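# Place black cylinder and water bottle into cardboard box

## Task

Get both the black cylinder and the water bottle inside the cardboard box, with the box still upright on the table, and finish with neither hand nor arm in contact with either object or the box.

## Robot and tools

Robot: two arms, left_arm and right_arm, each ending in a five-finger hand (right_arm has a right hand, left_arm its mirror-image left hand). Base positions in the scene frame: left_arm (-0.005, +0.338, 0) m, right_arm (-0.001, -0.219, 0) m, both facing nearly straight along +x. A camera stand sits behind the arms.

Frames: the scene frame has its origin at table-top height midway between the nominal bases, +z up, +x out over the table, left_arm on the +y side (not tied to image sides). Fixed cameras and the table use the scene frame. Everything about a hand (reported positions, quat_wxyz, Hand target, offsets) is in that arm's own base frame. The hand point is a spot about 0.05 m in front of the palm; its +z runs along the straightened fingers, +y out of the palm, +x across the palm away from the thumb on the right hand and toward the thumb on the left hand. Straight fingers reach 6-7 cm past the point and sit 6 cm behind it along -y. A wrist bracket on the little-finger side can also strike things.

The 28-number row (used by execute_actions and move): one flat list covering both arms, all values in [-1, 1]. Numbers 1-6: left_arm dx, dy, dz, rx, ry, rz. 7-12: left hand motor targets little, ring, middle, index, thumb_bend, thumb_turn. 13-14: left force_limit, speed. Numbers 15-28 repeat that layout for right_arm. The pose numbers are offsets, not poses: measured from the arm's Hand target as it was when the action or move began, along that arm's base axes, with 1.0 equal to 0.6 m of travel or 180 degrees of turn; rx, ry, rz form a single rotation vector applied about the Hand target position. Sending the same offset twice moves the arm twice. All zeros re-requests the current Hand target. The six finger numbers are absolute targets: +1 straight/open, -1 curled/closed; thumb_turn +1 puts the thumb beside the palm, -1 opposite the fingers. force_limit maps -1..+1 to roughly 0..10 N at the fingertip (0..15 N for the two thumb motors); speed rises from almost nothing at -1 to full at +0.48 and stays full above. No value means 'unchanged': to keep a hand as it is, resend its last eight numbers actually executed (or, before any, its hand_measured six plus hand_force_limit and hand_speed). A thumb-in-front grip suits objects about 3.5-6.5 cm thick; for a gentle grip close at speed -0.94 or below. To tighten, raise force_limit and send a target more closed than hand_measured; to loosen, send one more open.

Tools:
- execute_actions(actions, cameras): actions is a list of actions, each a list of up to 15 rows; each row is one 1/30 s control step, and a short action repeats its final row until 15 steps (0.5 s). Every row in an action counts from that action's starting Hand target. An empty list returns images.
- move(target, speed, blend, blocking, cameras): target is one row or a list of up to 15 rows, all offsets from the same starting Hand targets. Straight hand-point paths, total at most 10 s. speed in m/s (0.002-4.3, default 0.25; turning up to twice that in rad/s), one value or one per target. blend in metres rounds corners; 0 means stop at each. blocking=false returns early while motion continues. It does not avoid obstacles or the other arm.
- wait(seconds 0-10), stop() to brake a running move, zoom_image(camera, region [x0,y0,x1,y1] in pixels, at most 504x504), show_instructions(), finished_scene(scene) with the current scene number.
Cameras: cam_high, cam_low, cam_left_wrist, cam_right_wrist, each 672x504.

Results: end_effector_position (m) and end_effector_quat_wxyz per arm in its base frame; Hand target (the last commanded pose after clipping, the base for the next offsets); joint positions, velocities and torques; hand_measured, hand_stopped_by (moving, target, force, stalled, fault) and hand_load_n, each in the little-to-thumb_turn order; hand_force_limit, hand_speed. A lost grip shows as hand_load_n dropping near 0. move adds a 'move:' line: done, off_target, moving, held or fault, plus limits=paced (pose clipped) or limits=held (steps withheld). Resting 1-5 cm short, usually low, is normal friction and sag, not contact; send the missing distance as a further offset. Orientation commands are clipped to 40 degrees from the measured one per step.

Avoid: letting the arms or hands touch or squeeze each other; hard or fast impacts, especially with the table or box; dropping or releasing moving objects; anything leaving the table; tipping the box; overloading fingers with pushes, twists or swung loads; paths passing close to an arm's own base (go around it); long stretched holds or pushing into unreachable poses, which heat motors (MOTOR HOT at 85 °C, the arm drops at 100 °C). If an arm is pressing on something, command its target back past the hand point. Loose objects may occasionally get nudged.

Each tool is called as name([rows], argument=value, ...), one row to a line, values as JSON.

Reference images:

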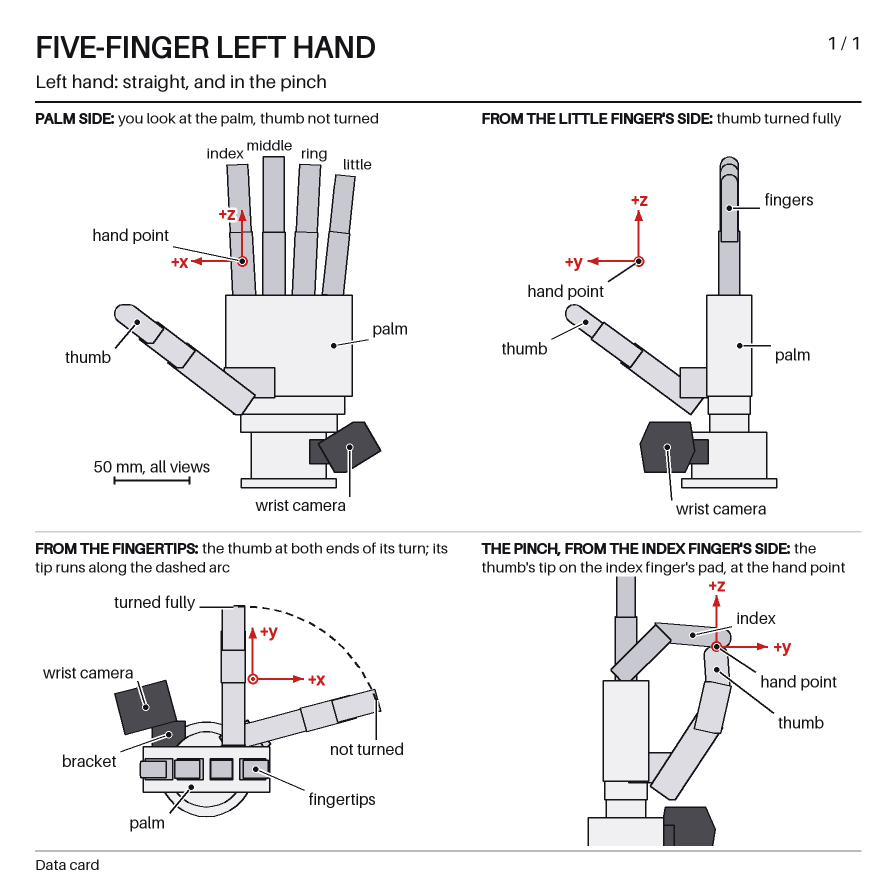

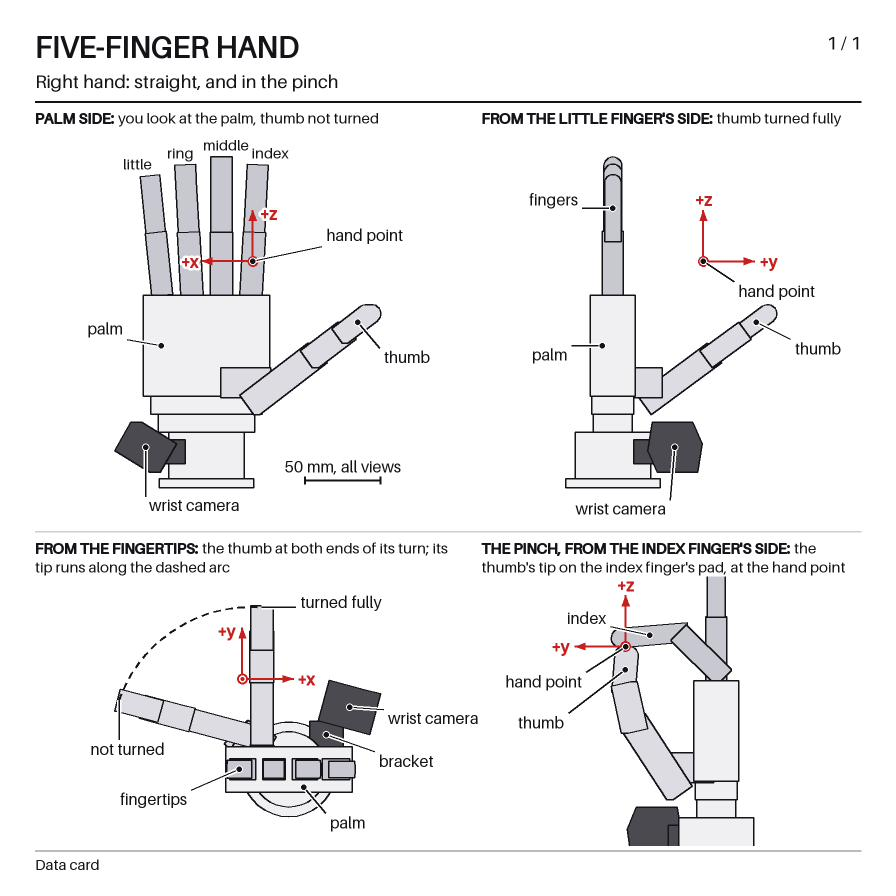

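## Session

execute_actions(actions=[])

Scene clock: 0.00 s.
left_arm: end_effector_position=(+0.2898, +0.3551, +0.1238) hand_measured=(+1.000, +1.000, +1.000, +1.000, +1.000, +1.000) hand_load_n=(+0.0, +0.0, +0.0, +0.0, +0.0, +0.0) hand_stopped_by=(target, target, target, target, target, target) hand_force_limit=0.00 hand_speed=-0.80 end_effector_quat_wxyz=(+0.617, -0.537, +0.576, -0.019) | right_arm: end_effector_position=(+0.4133, -0.1249, +0.1783) hand_measured=(+1.000, +1.000, +1.000, +1.000, +1.000, +1.000) hand_load_n=(+0.0, +0.0, +0.0, +0.0, +0.0, +0.0) hand_stopped_by=(target, target, target, target, target, target) hand_force_limit=0.00 hand_speed=-0.80 end_effector_quat_wxyz=(-0.008, +0.074, +0.997, +0.018)
Joint positions: left_arm=[0.916 1.14 0.418 0.477 0.19 0.837] | right_arm=[-0.46 1.458 1.275 -1.415 -0.028 1.258]
Joint velocities: left_arm=[within noise] | right_arm=[-0.005 0.005 -0.007 -0.037 -0.081 0.154]
Joint torques (N m): no reading
Heat: left arm: hottest elbow 27 °C; right arm: hottest elbow 25 °C.
Hand target: left_arm +0.2945, +0.3612, +0.1343; +0.625, -0.531, +0.572, -0.017 | right_arm +0.4208, -0.1286, +0.1889; +0.005, +0.074, +0.997, +0.013

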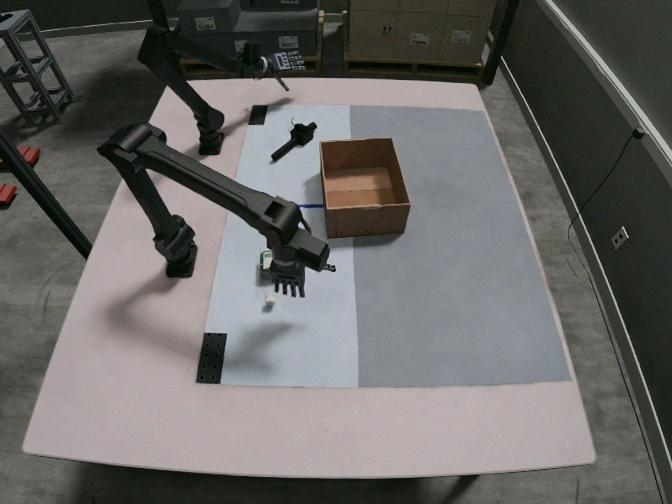

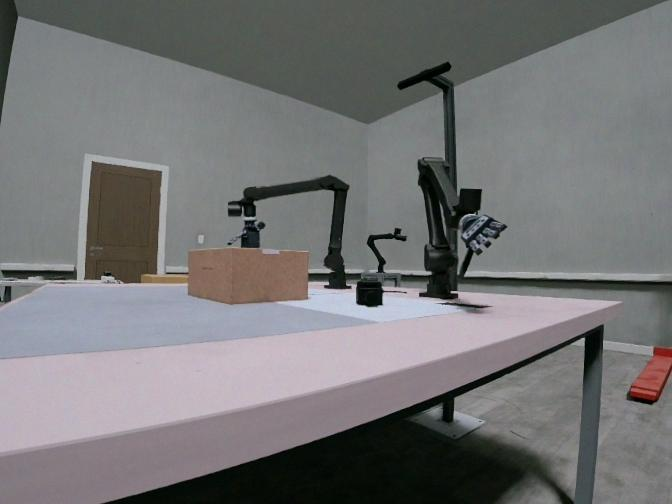

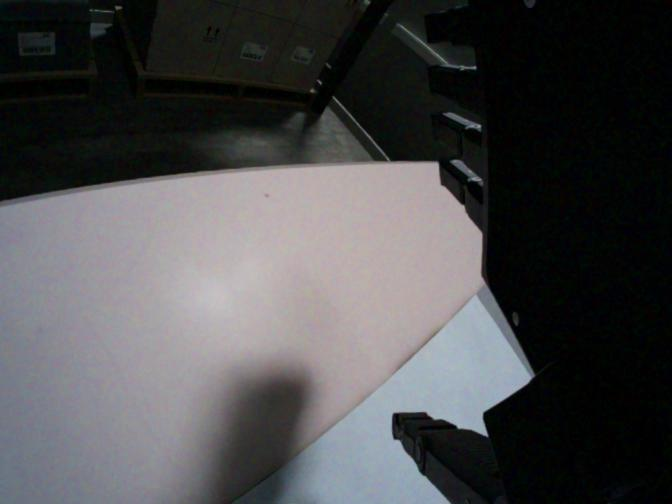

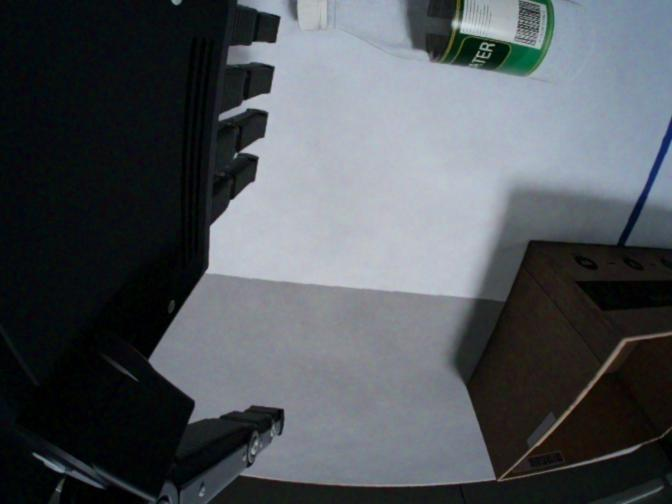

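zoom_image(camera="cam_high", region=[230, 90, 430, 250])

zoom_image(camera="cam_high", region=[220, 220, 360, 330])

zoom_image(camera="cam_low", region=[300, 230, 500, 320])

Scaled by 2.520.

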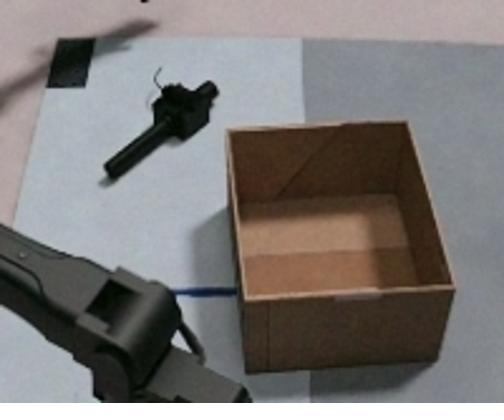

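Scaled by 3.600.

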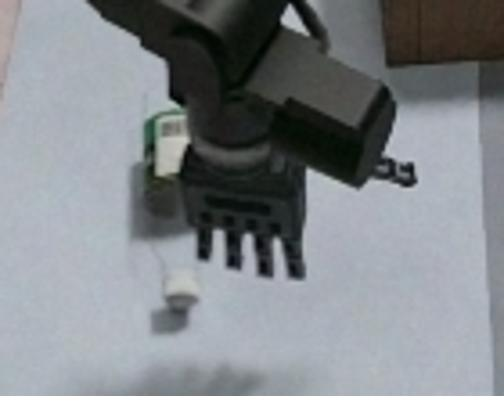

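Scaled by 2.520.

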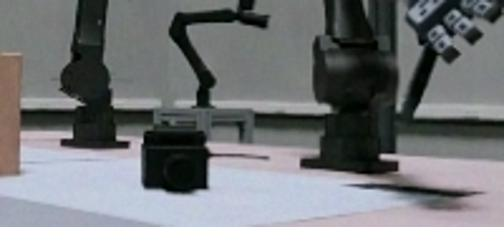

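move(target=[0.108,-0.579,0.06,-0.2417,0.1412,-0.2981,1,1,1,1,1,-1,0,0,-0.2263,0.1877,0.035,-0.2190,-0.1957,0.5288,1,1,1,1,1,-1,0,0], speed=0.4, cameras=["all"])

zoom_image(camera="cam_high", region=[230, 50, 380, 200])

zoom_image(camera="cam_high", region=[200, 200, 350, 320])

zoom_image(camera="cam_low", region=[300, 200, 460, 320])

Scene clock: 86.00 s.
left_arm: end_effector_position=(+0.3464, +0.0120, +0.1534) hand_measured=(+1.000, +1.000, +1.000, +1.000, +1.000, -1.000) hand_load_n=(+0.0, +0.0, +0.0, +0.0, +0.0, +0.0) hand_stopped_by=(target, target, target, target, target, target) hand_force_limit=0.00 hand_speed=0.00 end_effector_quat_wxyz=(+0.180, -0.405, +0.814, -0.376) | right_arm: end_effector_position=(+0.2823, -0.0166, +0.2085) hand_measured=(+1.000, +1.000, +1.000, +1.000, +1.000, -1.000) hand_load_n=(+0.0, +0.0, +0.0, +0.0, +0.0, +0.0) hand_stopped_by=(target, target, target, target, target, target) hand_force_limit=0.00 hand_speed=0.00 end_effector_quat_wxyz=(-0.273, +0.668, -0.644, +0.255)
Joint positions: left_arm=[0.356 1.053 0.775 -0.746 0.702 0.799] | right_arm=[-0.268 0.674 0.738 -0.894 -0.22 -0.219]
Joint torques (N m): left_arm=[2.43 -3.78 11.81 0.85 0.49 -0.13] | right_arm=[1.26 -2.49 7.65 1.76 -0.34 -0.11]
Heat: left arm: hottest elbow 34 °C; right arm: hottest elbow 32 °C.
Hand target: left_arm +0.3593, +0.0138, +0.1703; +0.187, -0.401, +0.813, -0.379 | right_arm +0.2851, -0.0159, +0.2100; -0.278, +0.671, -0.635, +0.263
Off the commanded pose: left_arm 0.021 m, 1 deg | right_arm 0.003 m, 1 deg.
move: off_target (left_arm)

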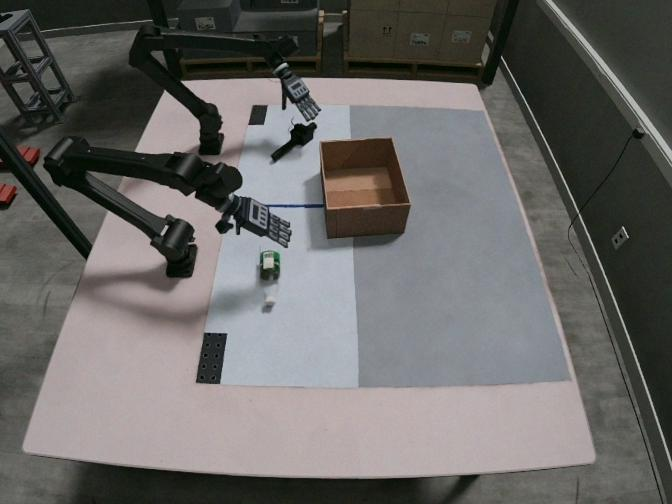

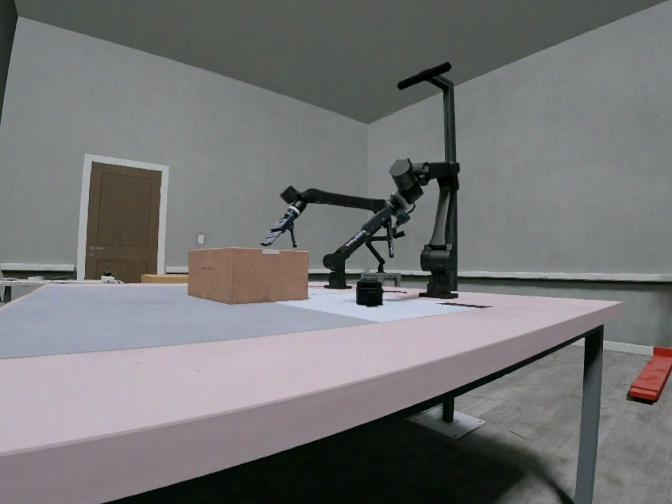

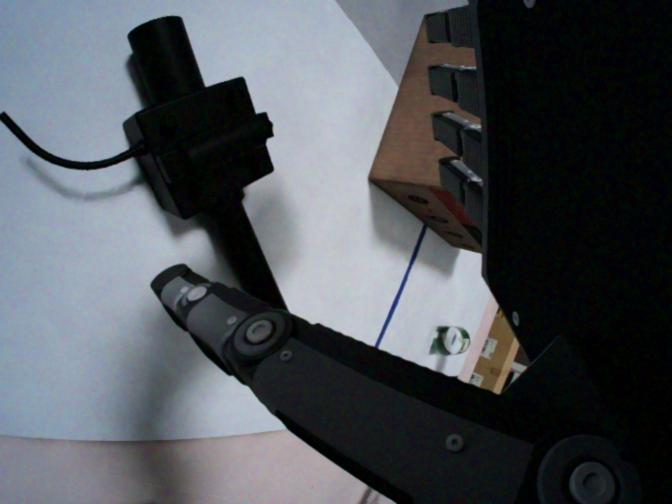

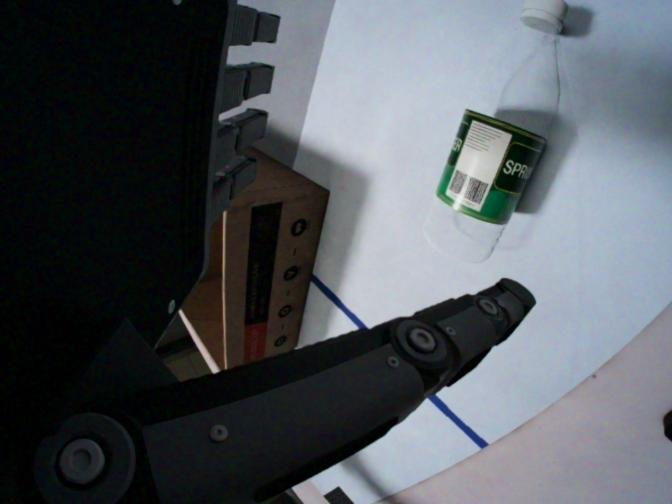

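Scaled by 3.360.

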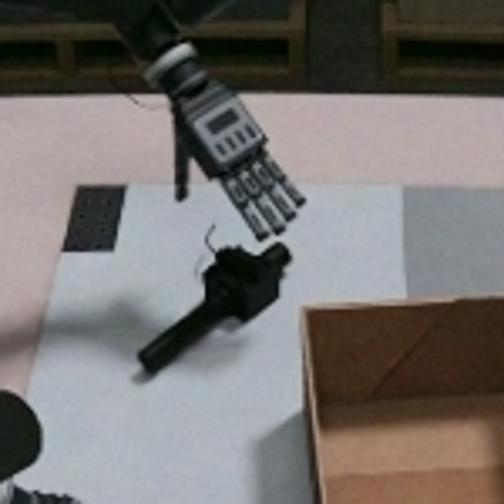

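Scaled by 3.360.

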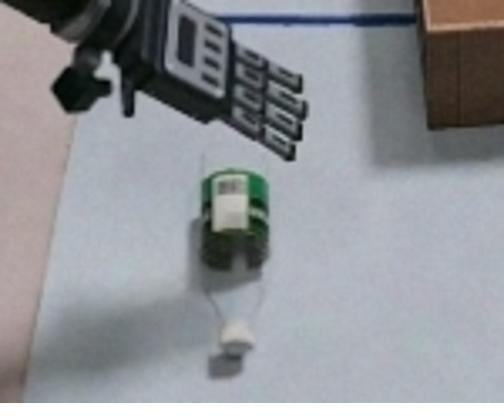

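Scaled by 3.150.

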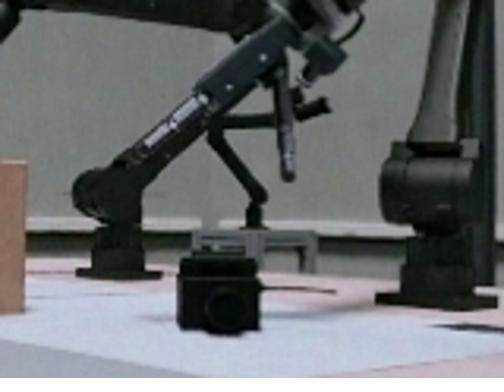

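move(target=[0.005,0.01,-0.134,0,0,0,1,1,1,1,1,-1,0,0,-0.017,0.005,-0.183,0,0,0.009,1,1,1,1,1,-1,0,0], speed=0.2, cameras=["all"])

zoom_image(camera="cam_high", region=[230, 50, 380, 200])

zoom_image(camera="cam_high", region=[200, 200, 350, 320])

zoom_image(camera="cam_low", region=[300, 200, 460, 320])

Scene clock: 125.10 s.
left_arm: end_effector_position=(+0.3590, +0.0162, +0.0927) hand_measured=(+1.000, +1.000, +1.000, +1.000, +1.000, -1.000) hand_load_n=(+0.0, +0.0, +0.0, -0.5, +0.0, +0.5) hand_stopped_by=(target, target, target, target, target, target) hand_force_limit=0.00 hand_speed=0.00 end_effector_quat_wxyz=(+0.181, -0.402, +0.813, -0.379) | right_arm: end_effector_position=(+0.2718, -0.0106, +0.1013) hand_measured=(+1.000, +1.000, +1.000, +1.000, +1.000, -1.000) hand_load_n=(+0.0, +0.0, +0.0, +0.0, +0.0, +0.0) hand_stopped_by=(target, target, target, target, target, target) hand_force_limit=0.00 hand_speed=0.00 end_effector_quat_wxyz=(-0.281, +0.679, -0.628, +0.254)
Joint positions: left_arm=[0.358 1.167 0.68 -0.533 0.709 0.801] | right_arm=[-0.268 0.661 0.449 -0.613 -0.247 -0.249]
Joint torques (N m): left_arm=[3.31 -4.25 7.53 2.13 0.48 0.03] | right_arm=[0.21 -1.2 7.58 1.91 -0.38 -0.04]
Heat: left arm: hottest elbow 36 °C; right arm: hottest elbow 35 °C.
Hand target: left_arm +0.3623, +0.0198, +0.0900; +0.187, -0.401, +0.813, -0.379 | right_arm +0.2748, -0.0129, +0.1000; -0.282, +0.680, -0.625, +0.259
Off the commanded pose: left_arm 0.006 m, 1 deg | right_arm 0.004 m, 1 deg.
move: done

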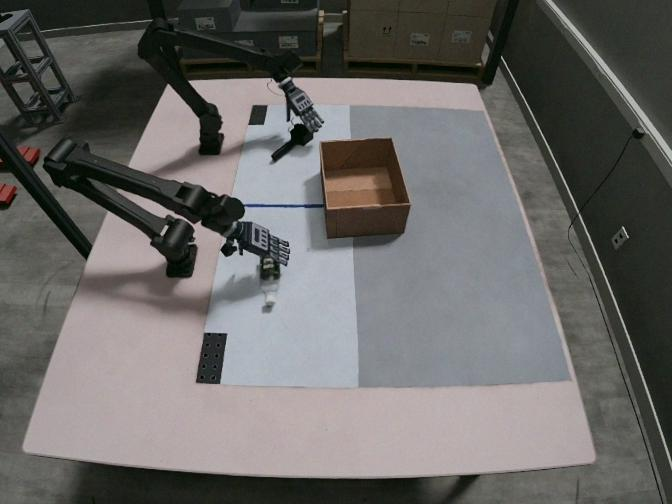

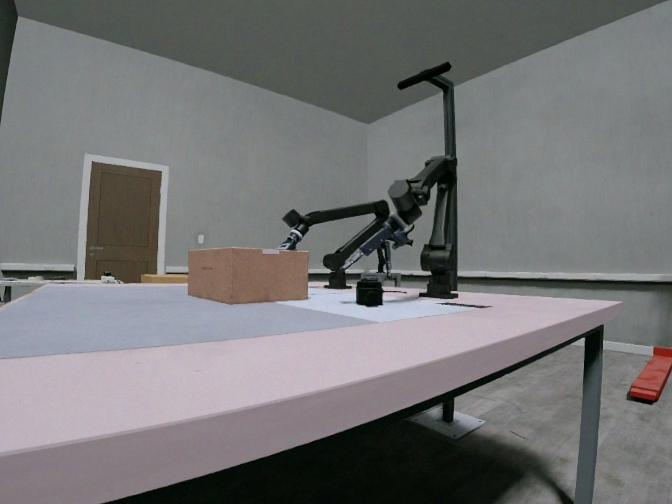

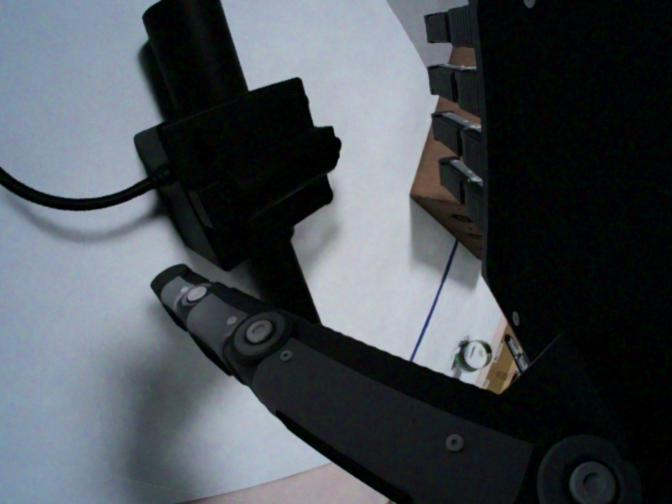

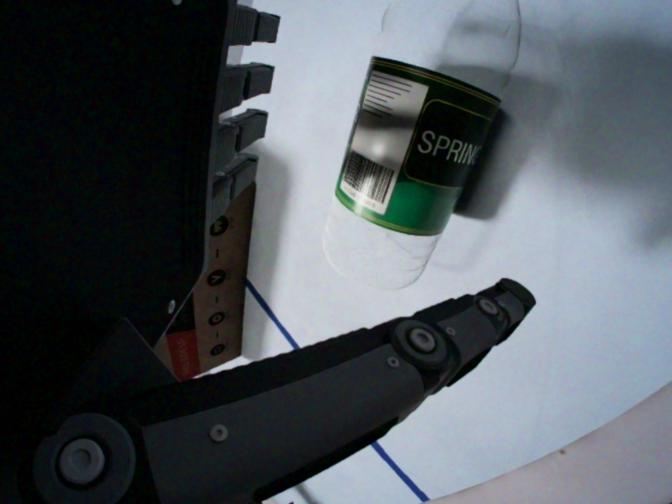

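Scaled by 3.360.

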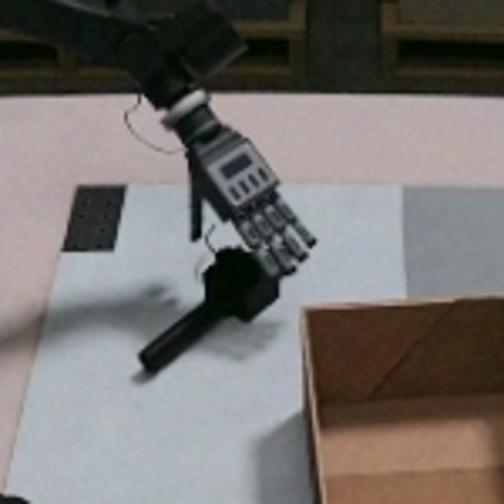

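Scaled by 3.360.

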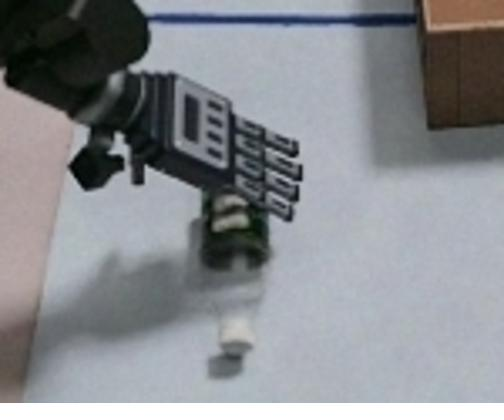

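Scaled by 3.150.

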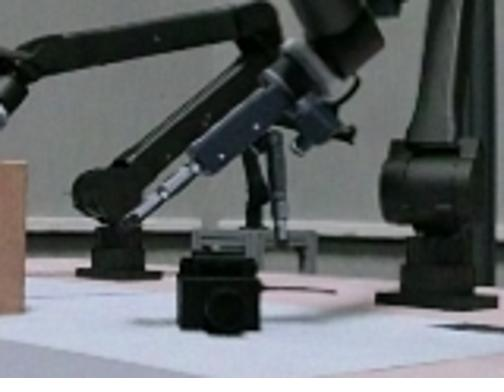

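zoom_image(camera="cam_high", region=[220, 215, 310, 315])

Scaled by 5.040.

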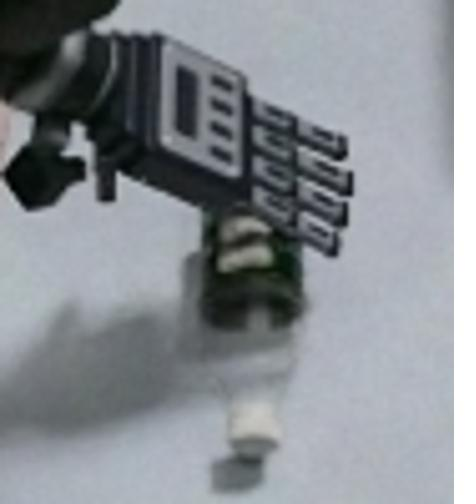

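move(target=[-0.0132,0.0102,-0.072,0,0,0,1,1,1,1,1,-1,0,0,0.0033,-0.015,-0.0917,0,0,0,1,1,1,1,1,-1,0,0], speed=0.15, cameras=["all"])

zoom_image(camera="cam_low", region=[300, 200, 460, 320])

zoom_image(camera="cam_high", region=[220, 215, 310, 315])

Scene clock: 180.00 s.
left_arm: end_effector_position=(+0.3522, +0.0224, +0.0503) hand_measured=(+1.000, +1.000, +1.000, +1.000, +1.000, -1.000) hand_load_n=(+0.0, +0.0, +0.0, +0.0, +0.0, +0.0) hand_stopped_by=(target, target, target, target, target, target) hand_force_limit=0.00 hand_speed=0.00 end_effector_quat_wxyz=(+0.182, -0.403, +0.813, -0.380) | right_arm: end_effector_position=(+0.2745, -0.0179, +0.0462) hand_measured=(+1.000, +1.000, +1.000, +1.000, +1.000, -1.000) hand_load_n=(+0.0, +0.5, +0.0, +0.5, +0.0, +0.0) hand_stopped_by=(target, target, target, target, target, target) hand_force_limit=0.00 hand_speed=0.00 end_effector_quat_wxyz=(-0.282, +0.681, -0.626, +0.253)
Joint positions: left_arm=[0.385 1.236 0.605 -0.406 0.723 0.83] | right_arm=[-0.303 0.771 0.334 -0.398 -0.275 -0.28]
Joint torques (N m): left_arm=[2.9 -4.19 6.75 2.39 0.53 0.06] | right_arm=[-0.38 -2.14 7.05 1.48 -0.39 -0.07]
Heat: left arm: hottest elbow 33 °C; right arm: hottest elbow 33 °C.
Hand target: left_arm +0.3544, +0.0260, +0.0467; +0.187, -0.401, +0.813, -0.379 | right_arm +0.2768, -0.0219, +0.0451; -0.282, +0.680, -0.625, +0.259
Off the commanded pose: left_arm 0.005 m, 1 deg | right_arm 0.005 m, 1 deg.
move: done

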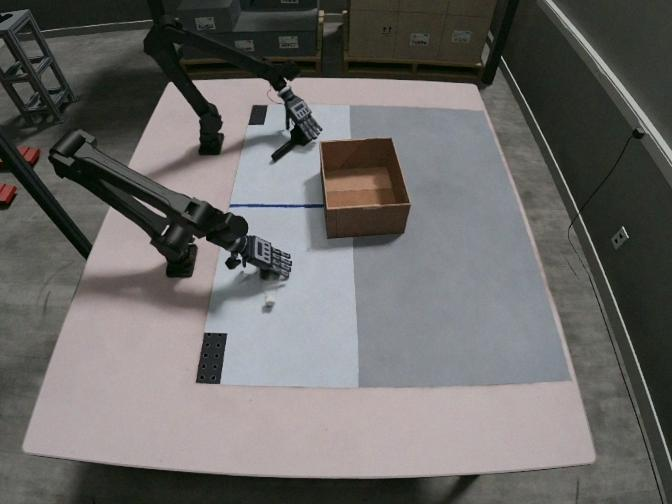

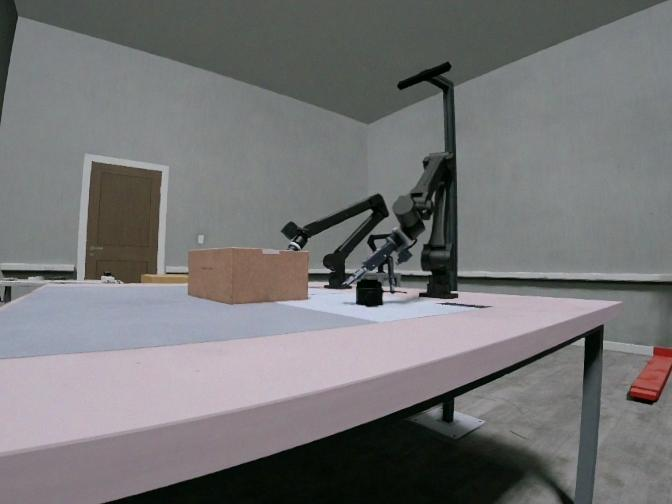

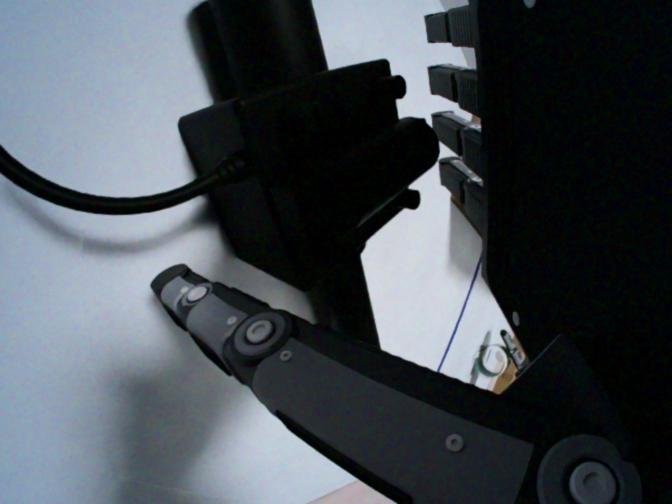

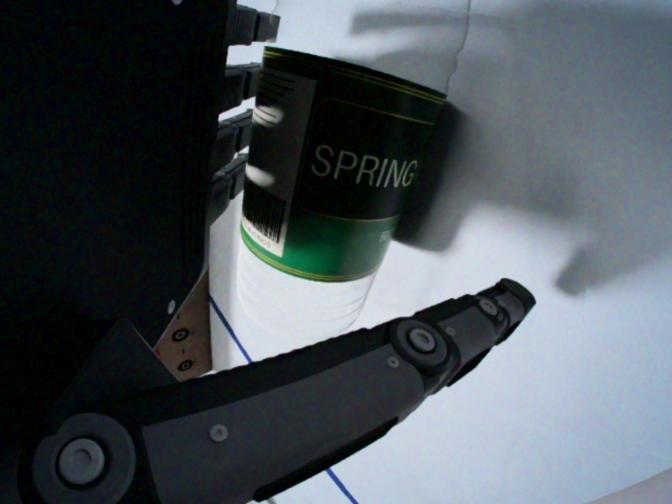

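Scaled by 3.150.

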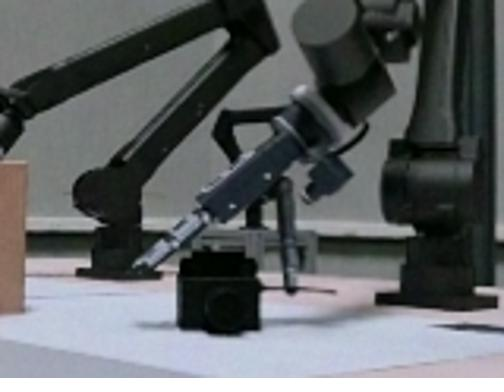

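Scaled by 5.040.

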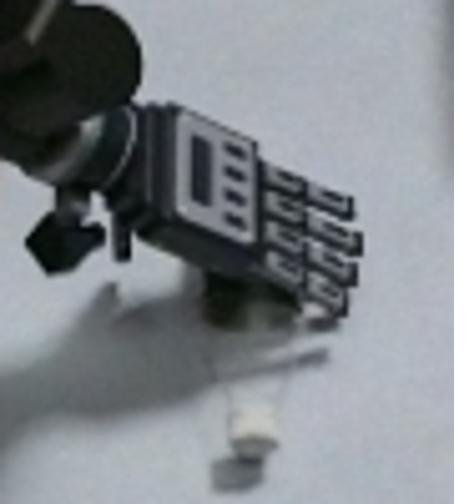

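move(target=[0,0,0,0,0,0,0.1,0.2,-1,-1,-1,-1,0,-0.86,0,0,0,0,0,0,-1,-1,-1,-1,-1,-1,-0.1,-0.85], cameras=["cam_high","cam_left_wrist","cam_right_wrist","cam_low"])

Scene clock: 217.70 s.
left_arm: end_effector_position=(+0.3527, +0.0225, +0.0506) hand_measured=(+0.100, +0.354, +0.378, +0.392, +0.686, -1.000) hand_load_n=(+1.0, +9.0, +1.0, +1.5, +12.5, +6.0) hand_stopped_by=(target, force, force, force, force, target) hand_force_limit=0.00 hand_speed=-0.86 end_effector_quat_wxyz=(+0.183, -0.401, +0.813, -0.381) | right_arm: end_effector_position=(+0.2748, -0.0180, +0.0463) hand_measured=(+0.280, +0.294, +0.306, +0.320, +0.656, -1.000) hand_load_n=(+5.5, +3.5, +1.5, +1.5, +12.5, +8.5) hand_stopped_by=(force, force, force, force, force, target) hand_force_limit=-0.10 hand_speed=-0.85 end_effector_quat_wxyz=(-0.282, +0.681, -0.626, +0.254)
Joint positions: left_arm=[0.385 1.236 0.605 -0.404 0.726 0.831] | right_arm=[-0.303 0.771 0.334 -0.396 -0.276 -0.281]
Joint torques (N m): left_arm=[2.73 -4.84 6.61 2.15 0.43 0.06] | right_arm=[-0.09 -1.67 7.06 1.69 -0.37 -0.05]
Heat: left arm: hottest elbow 33 °C; right arm: hottest elbow 34 °C.
Hand target: left_arm +0.3544, +0.0260, +0.0467; +0.187, -0.401, +0.813, -0.379 | right_arm +0.2768, -0.0219, +0.0451; -0.282, +0.680, -0.625, +0.259
Off the commanded pose: left_arm 0.006 m, 0 deg | right_arm 0.005 m, 1 deg.
move: done

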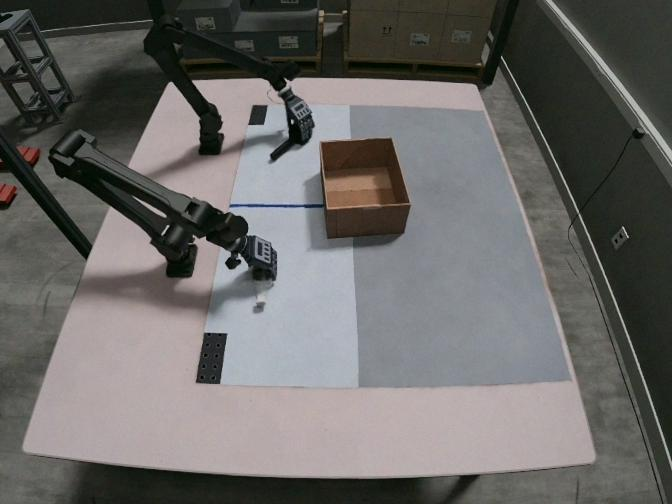

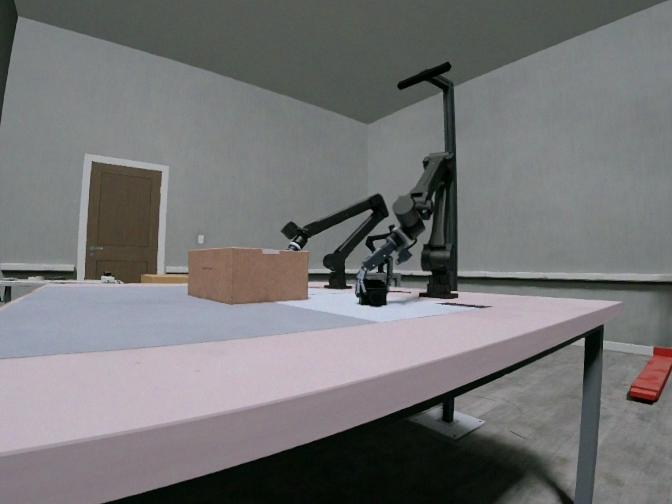

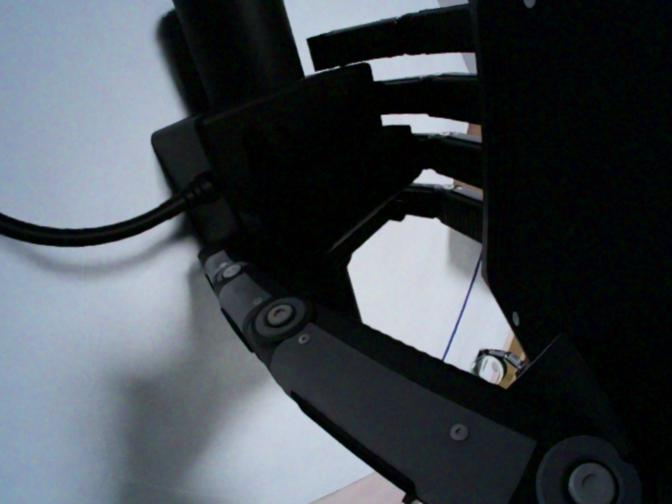

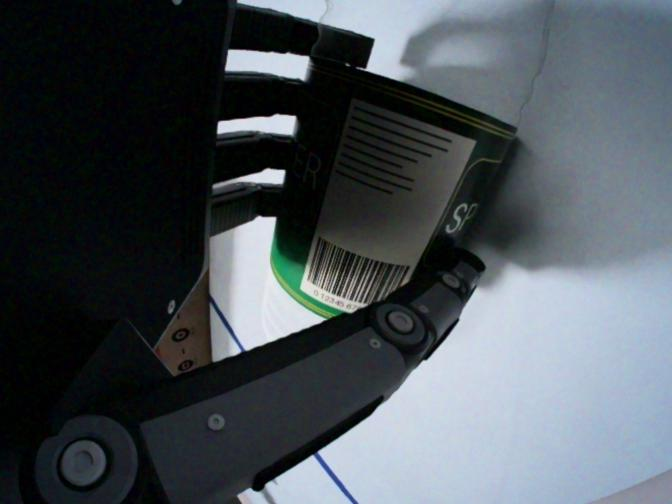

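move([
  [0,0,0,0,0,0,-0.1,-0.1,-0.97,-0.97,-0.97,-1,0.2,-0.86,0,0,0,0,0,0,-0.97,-0.97,-0.97,-0.97,-0.97,-1,0.05,-0.85],
  [0,0,0.28,0,0,0,-0.1,-0.1,-0.97,-0.97,-0.97,-1,0.2,-0.86,0,0,0.3,0,0,0,-0.97,-0.97,-0.97,-0.97,-0.97,-1,0.05,-0.85],
], speed=0.15, cameras=["cam_high","cam_left_wrist","cam_right_wrist"])

Scene clock: 228.57 s.
left_arm: end_effector_position=(+0.3414, +0.0188, +0.1885) hand_measured=(-0.026, +0.354, +0.358, +0.370, +0.688, -1.000) hand_load_n=(+5.5, +0.5, +7.5, +6.0, +19.5, +7.0) hand_stopped_by=(force, force, force, force, force, target) hand_force_limit=0.20 hand_speed=-0.86 end_effector_quat_wxyz=(+0.162, -0.412, +0.813, -0.377) | right_arm: end_effector_position=(+0.2662, -0.0157, +0.1941) hand_measured=(+0.280, +0.282, +0.282, +0.282, +0.660, -1.000) hand_load_n=(+2.0, +2.5, +6.0, +10.0, +21.0, +3.0) hand_stopped_by=(force, force, force, force, force, target) hand_force_limit=0.05 hand_speed=-0.85 end_effector_quat_wxyz=(-0.272, +0.685, -0.634, +0.234)
Joint positions: left_arm=[0.386 1.052 0.876 -0.907 0.722 0.832] | right_arm=[-0.303 0.661 0.709 -0.929 -0.274 -0.281]
Joint torques (N m): left_arm=[3.66 -5.13 12.11 0.91 0.55 -0.01] | right_arm=[-0.38 -2.2 12.07 0.64 -0.4 -0.02]
Heat: left arm: hottest elbow 33 °C; right arm: hottest elbow 34 °C.
Hand target: left_arm +0.3545, +0.0261, +0.2148; +0.187, -0.401, +0.813, -0.379 | right_arm +0.2768, -0.0220, +0.2250; -0.282, +0.680, -0.625, +0.259
Off the commanded pose: left_arm 0.030 m, 3 deg | right_arm 0.033 m, 3 deg.
move: off_target (left_arm, right_arm)
Images, in order (width x height): cam_high 672x504, cam_left_wrist 672x504, cam_right_wrist 672x504.

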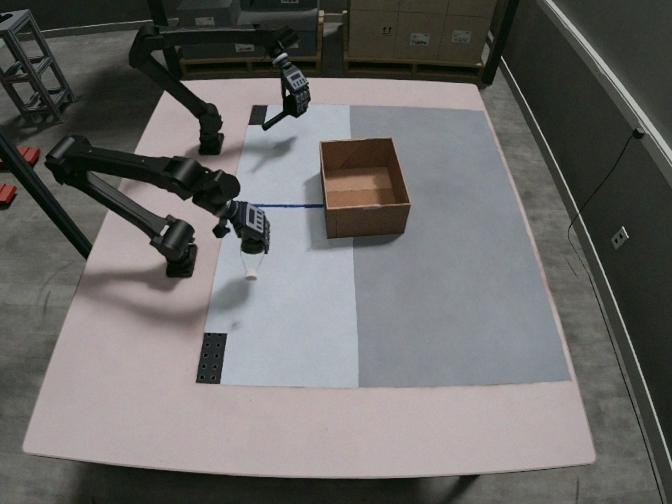

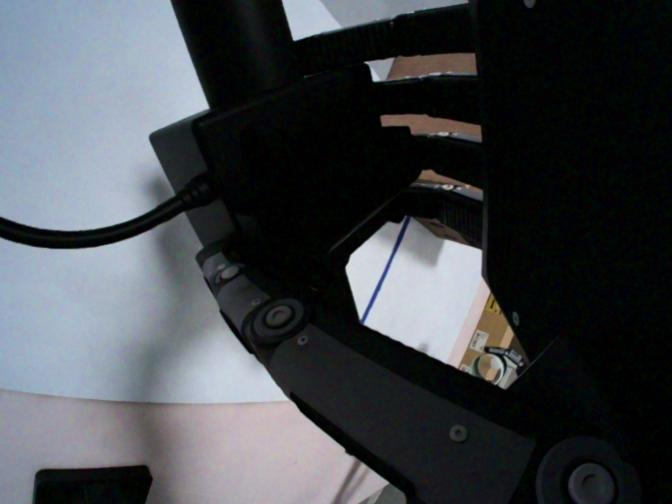

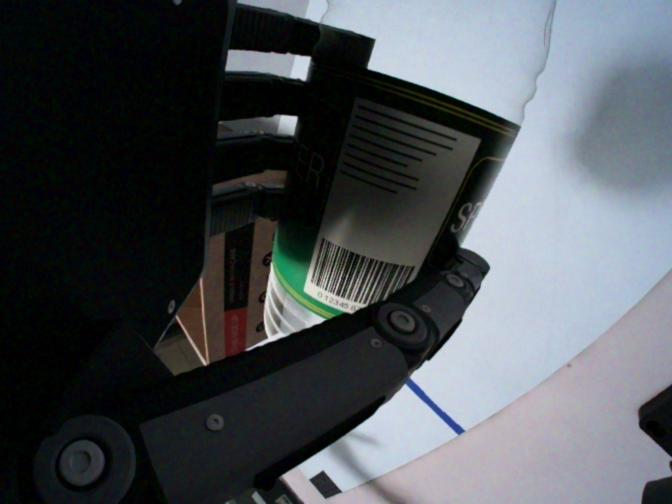

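move([
  [0,0,0.1,0,0.03,0.06,-0.1,-0.1,-0.97,-0.97,-0.97,-1,0.2,-0.86,0,0,0.175,-0.002,0.03,-0.002,-0.97,-0.97,-0.97,-0.97,-0.97,-1,0.05,-0.85],
  [0,0.0,0.175,0.0313,0.1093,0.2364,-0.1,-0.1,-0.97,-0.97,-0.97,-1,0.2,-0.86,0.5495,0.5685,0.175,-0.0083,0.111,-0.0062,-0.97,-0.97,-0.97,-0.97,-0.97,-1,0.05,-0.85],
], speed=0.25, blend=[0.05, 0], cameras=["cam_high","cam_left_wrist","cam_right_wrist"])

Scene clock: 267.87 s.
left_arm: end_effector_position=(+0.3439, +0.0271, +0.2960) hand_measured=(-0.026, +0.354, +0.358, +0.370, +0.688, -1.000) hand_load_n=(+5.5, +0.0, +7.0, +6.0, +19.5, +7.0) hand_stopped_by=(force, force, force, force, force, target) hand_force_limit=0.20 hand_speed=-0.86 end_effector_quat_wxyz=(-0.177, +0.718, -0.654, +0.162) | right_arm: end_effector_position=(+0.6030, +0.3127, +0.3140) hand_measured=(+0.280, +0.282, +0.282, +0.282, +0.660, -1.000) hand_load_n=(+1.5, +2.5, +6.5, +9.5, +21.0, +2.5) hand_stopped_by=(force, force, force, force, force, target) hand_force_limit=0.05 hand_speed=-0.85 end_effector_quat_wxyz=(-0.140, +0.717, -0.668, +0.142)
Joint positions: left_arm=[0.179 1.066 1.242 -1.263 0.04 0.076] | right_arm=[0.453 2.136 2.602 -1.668 0.161 0.352]
Joint torques (N m): left_arm=[2.78 -4.54 12.53 0.75 -0.03 -0.11] | right_arm=[1.14 -18.67 10.84 0.23 0.13 0.12]
Heat: left arm: hottest elbow 36 °C; right arm: hottest elbow 43 °C.
Hand target: left_arm +0.3545, +0.0259, +0.3197; -0.192, +0.715, -0.650, +0.174 | right_arm +0.6065, +0.3191, +0.3300; -0.158, +0.712, -0.668, +0.148
Off the commanded pose: left_arm 0.026 m, 2 deg | right_arm 0.018 m, 2 deg.
move: off_target (left_arm, right_arm)
Images, in order (width x height): cam_high 672x504, cam_left_wrist 672x504, cam_right_wrist 672x504.

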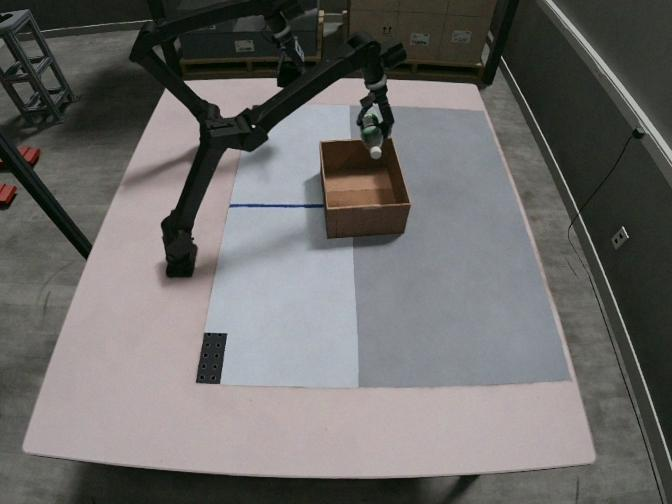

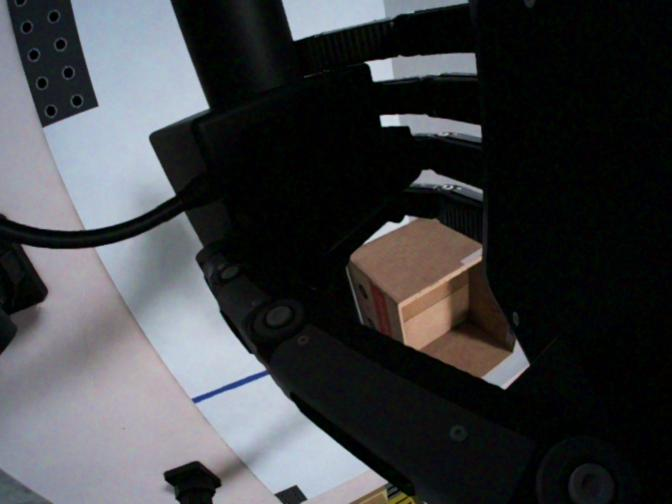

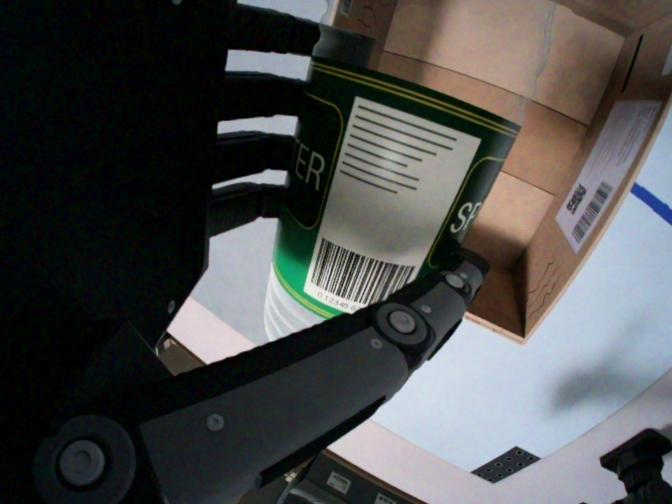

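zoom_image(camera="cam_high", region=[300, 60, 440, 250])

Scaled by 2.653.

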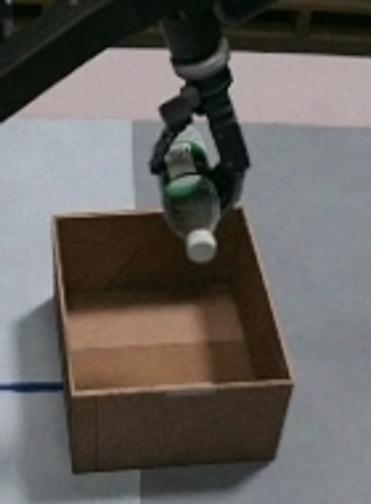

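move([
  [0,0,0,0,0,0,-0.1,-0.1,-0.97,-0.97,-0.97,-1,0.2,-0.86,-0.0583,-0.05,-0.158,0,0,0,-0.97,-0.97,-0.97,-0.97,-0.97,-1,0.05,-0.85],
], speed=0.15, cameras=["cam_high"])

zoom_image(camera="cam_high", region=[300, 60, 440, 250])

Scene clock: 308.20 s.
left_arm: end_effector_position=(+0.3439, +0.0271, +0.2960) hand_measured=(-0.026, +0.354, +0.358, +0.370, +0.688, -1.000) hand_load_n=(+6.0, +0.5, +7.5, +6.0, +19.5, +7.0) hand_stopped_by=(force, force, force, force, force, target) hand_force_limit=0.20 hand_speed=-0.86 end_effector_quat_wxyz=(-0.177, +0.718, -0.654, +0.162) | right_arm: end_effector_position=(+0.5673, +0.2959, +0.2237) hand_measured=(+0.280, +0.282, +0.282, +0.282, +0.660, -1.000) hand_load_n=(+1.5, +3.0, +6.5, +10.0, +21.0, +2.5) hand_stopped_by=(force, force, force, force, force, target) hand_force_limit=0.05 hand_speed=-0.85 end_effector_quat_wxyz=(-0.144, +0.716, -0.668, +0.142)
Joint positions: left_arm=[0.179 1.066 1.242 -1.263 0.04 0.076] | right_arm=[0.453 1.875 1.937 -1.255 0.158 0.352]
Joint torques (N m): left_arm=[1.85 -3.66 12.51 0.94 -0.09 -0.15] | right_arm=[-0.62 -17.9 7.38 1.01 -0.08 -0.05]
Heat: left arm: hottest elbow 40 °C; right arm: hottest elbow 40 °C.
Hand target: left_arm +0.3545, +0.0259, +0.3197; -0.192, +0.715, -0.650, +0.174 | right_arm +0.5716, +0.2891, +0.2351; -0.157, +0.712, -0.668, +0.148
Off the commanded pose: left_arm 0.026 m, 2 deg | right_arm 0.014 m, 2 deg.
move: off_target (left_arm, right_arm)
Images, in order (width x height): cam_high 672x504.

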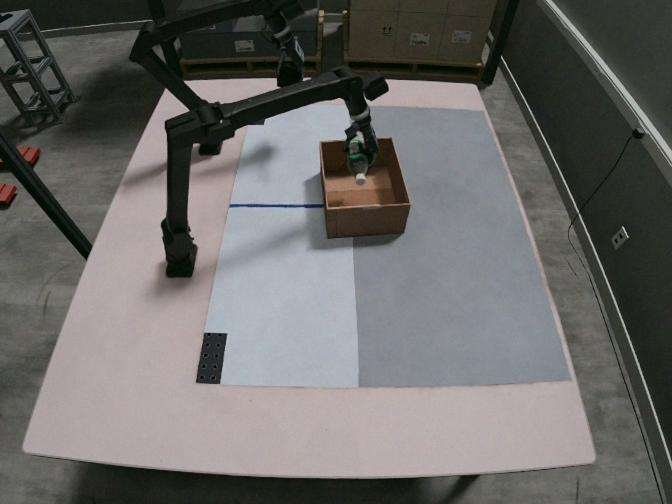

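Scaled by 2.653.

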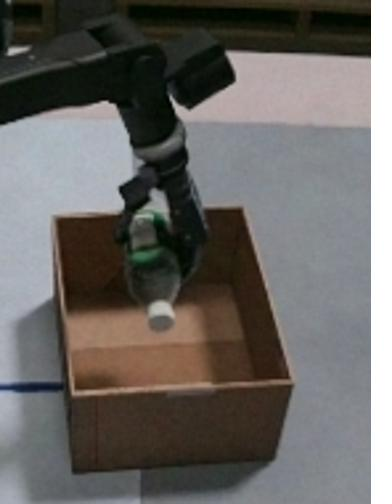

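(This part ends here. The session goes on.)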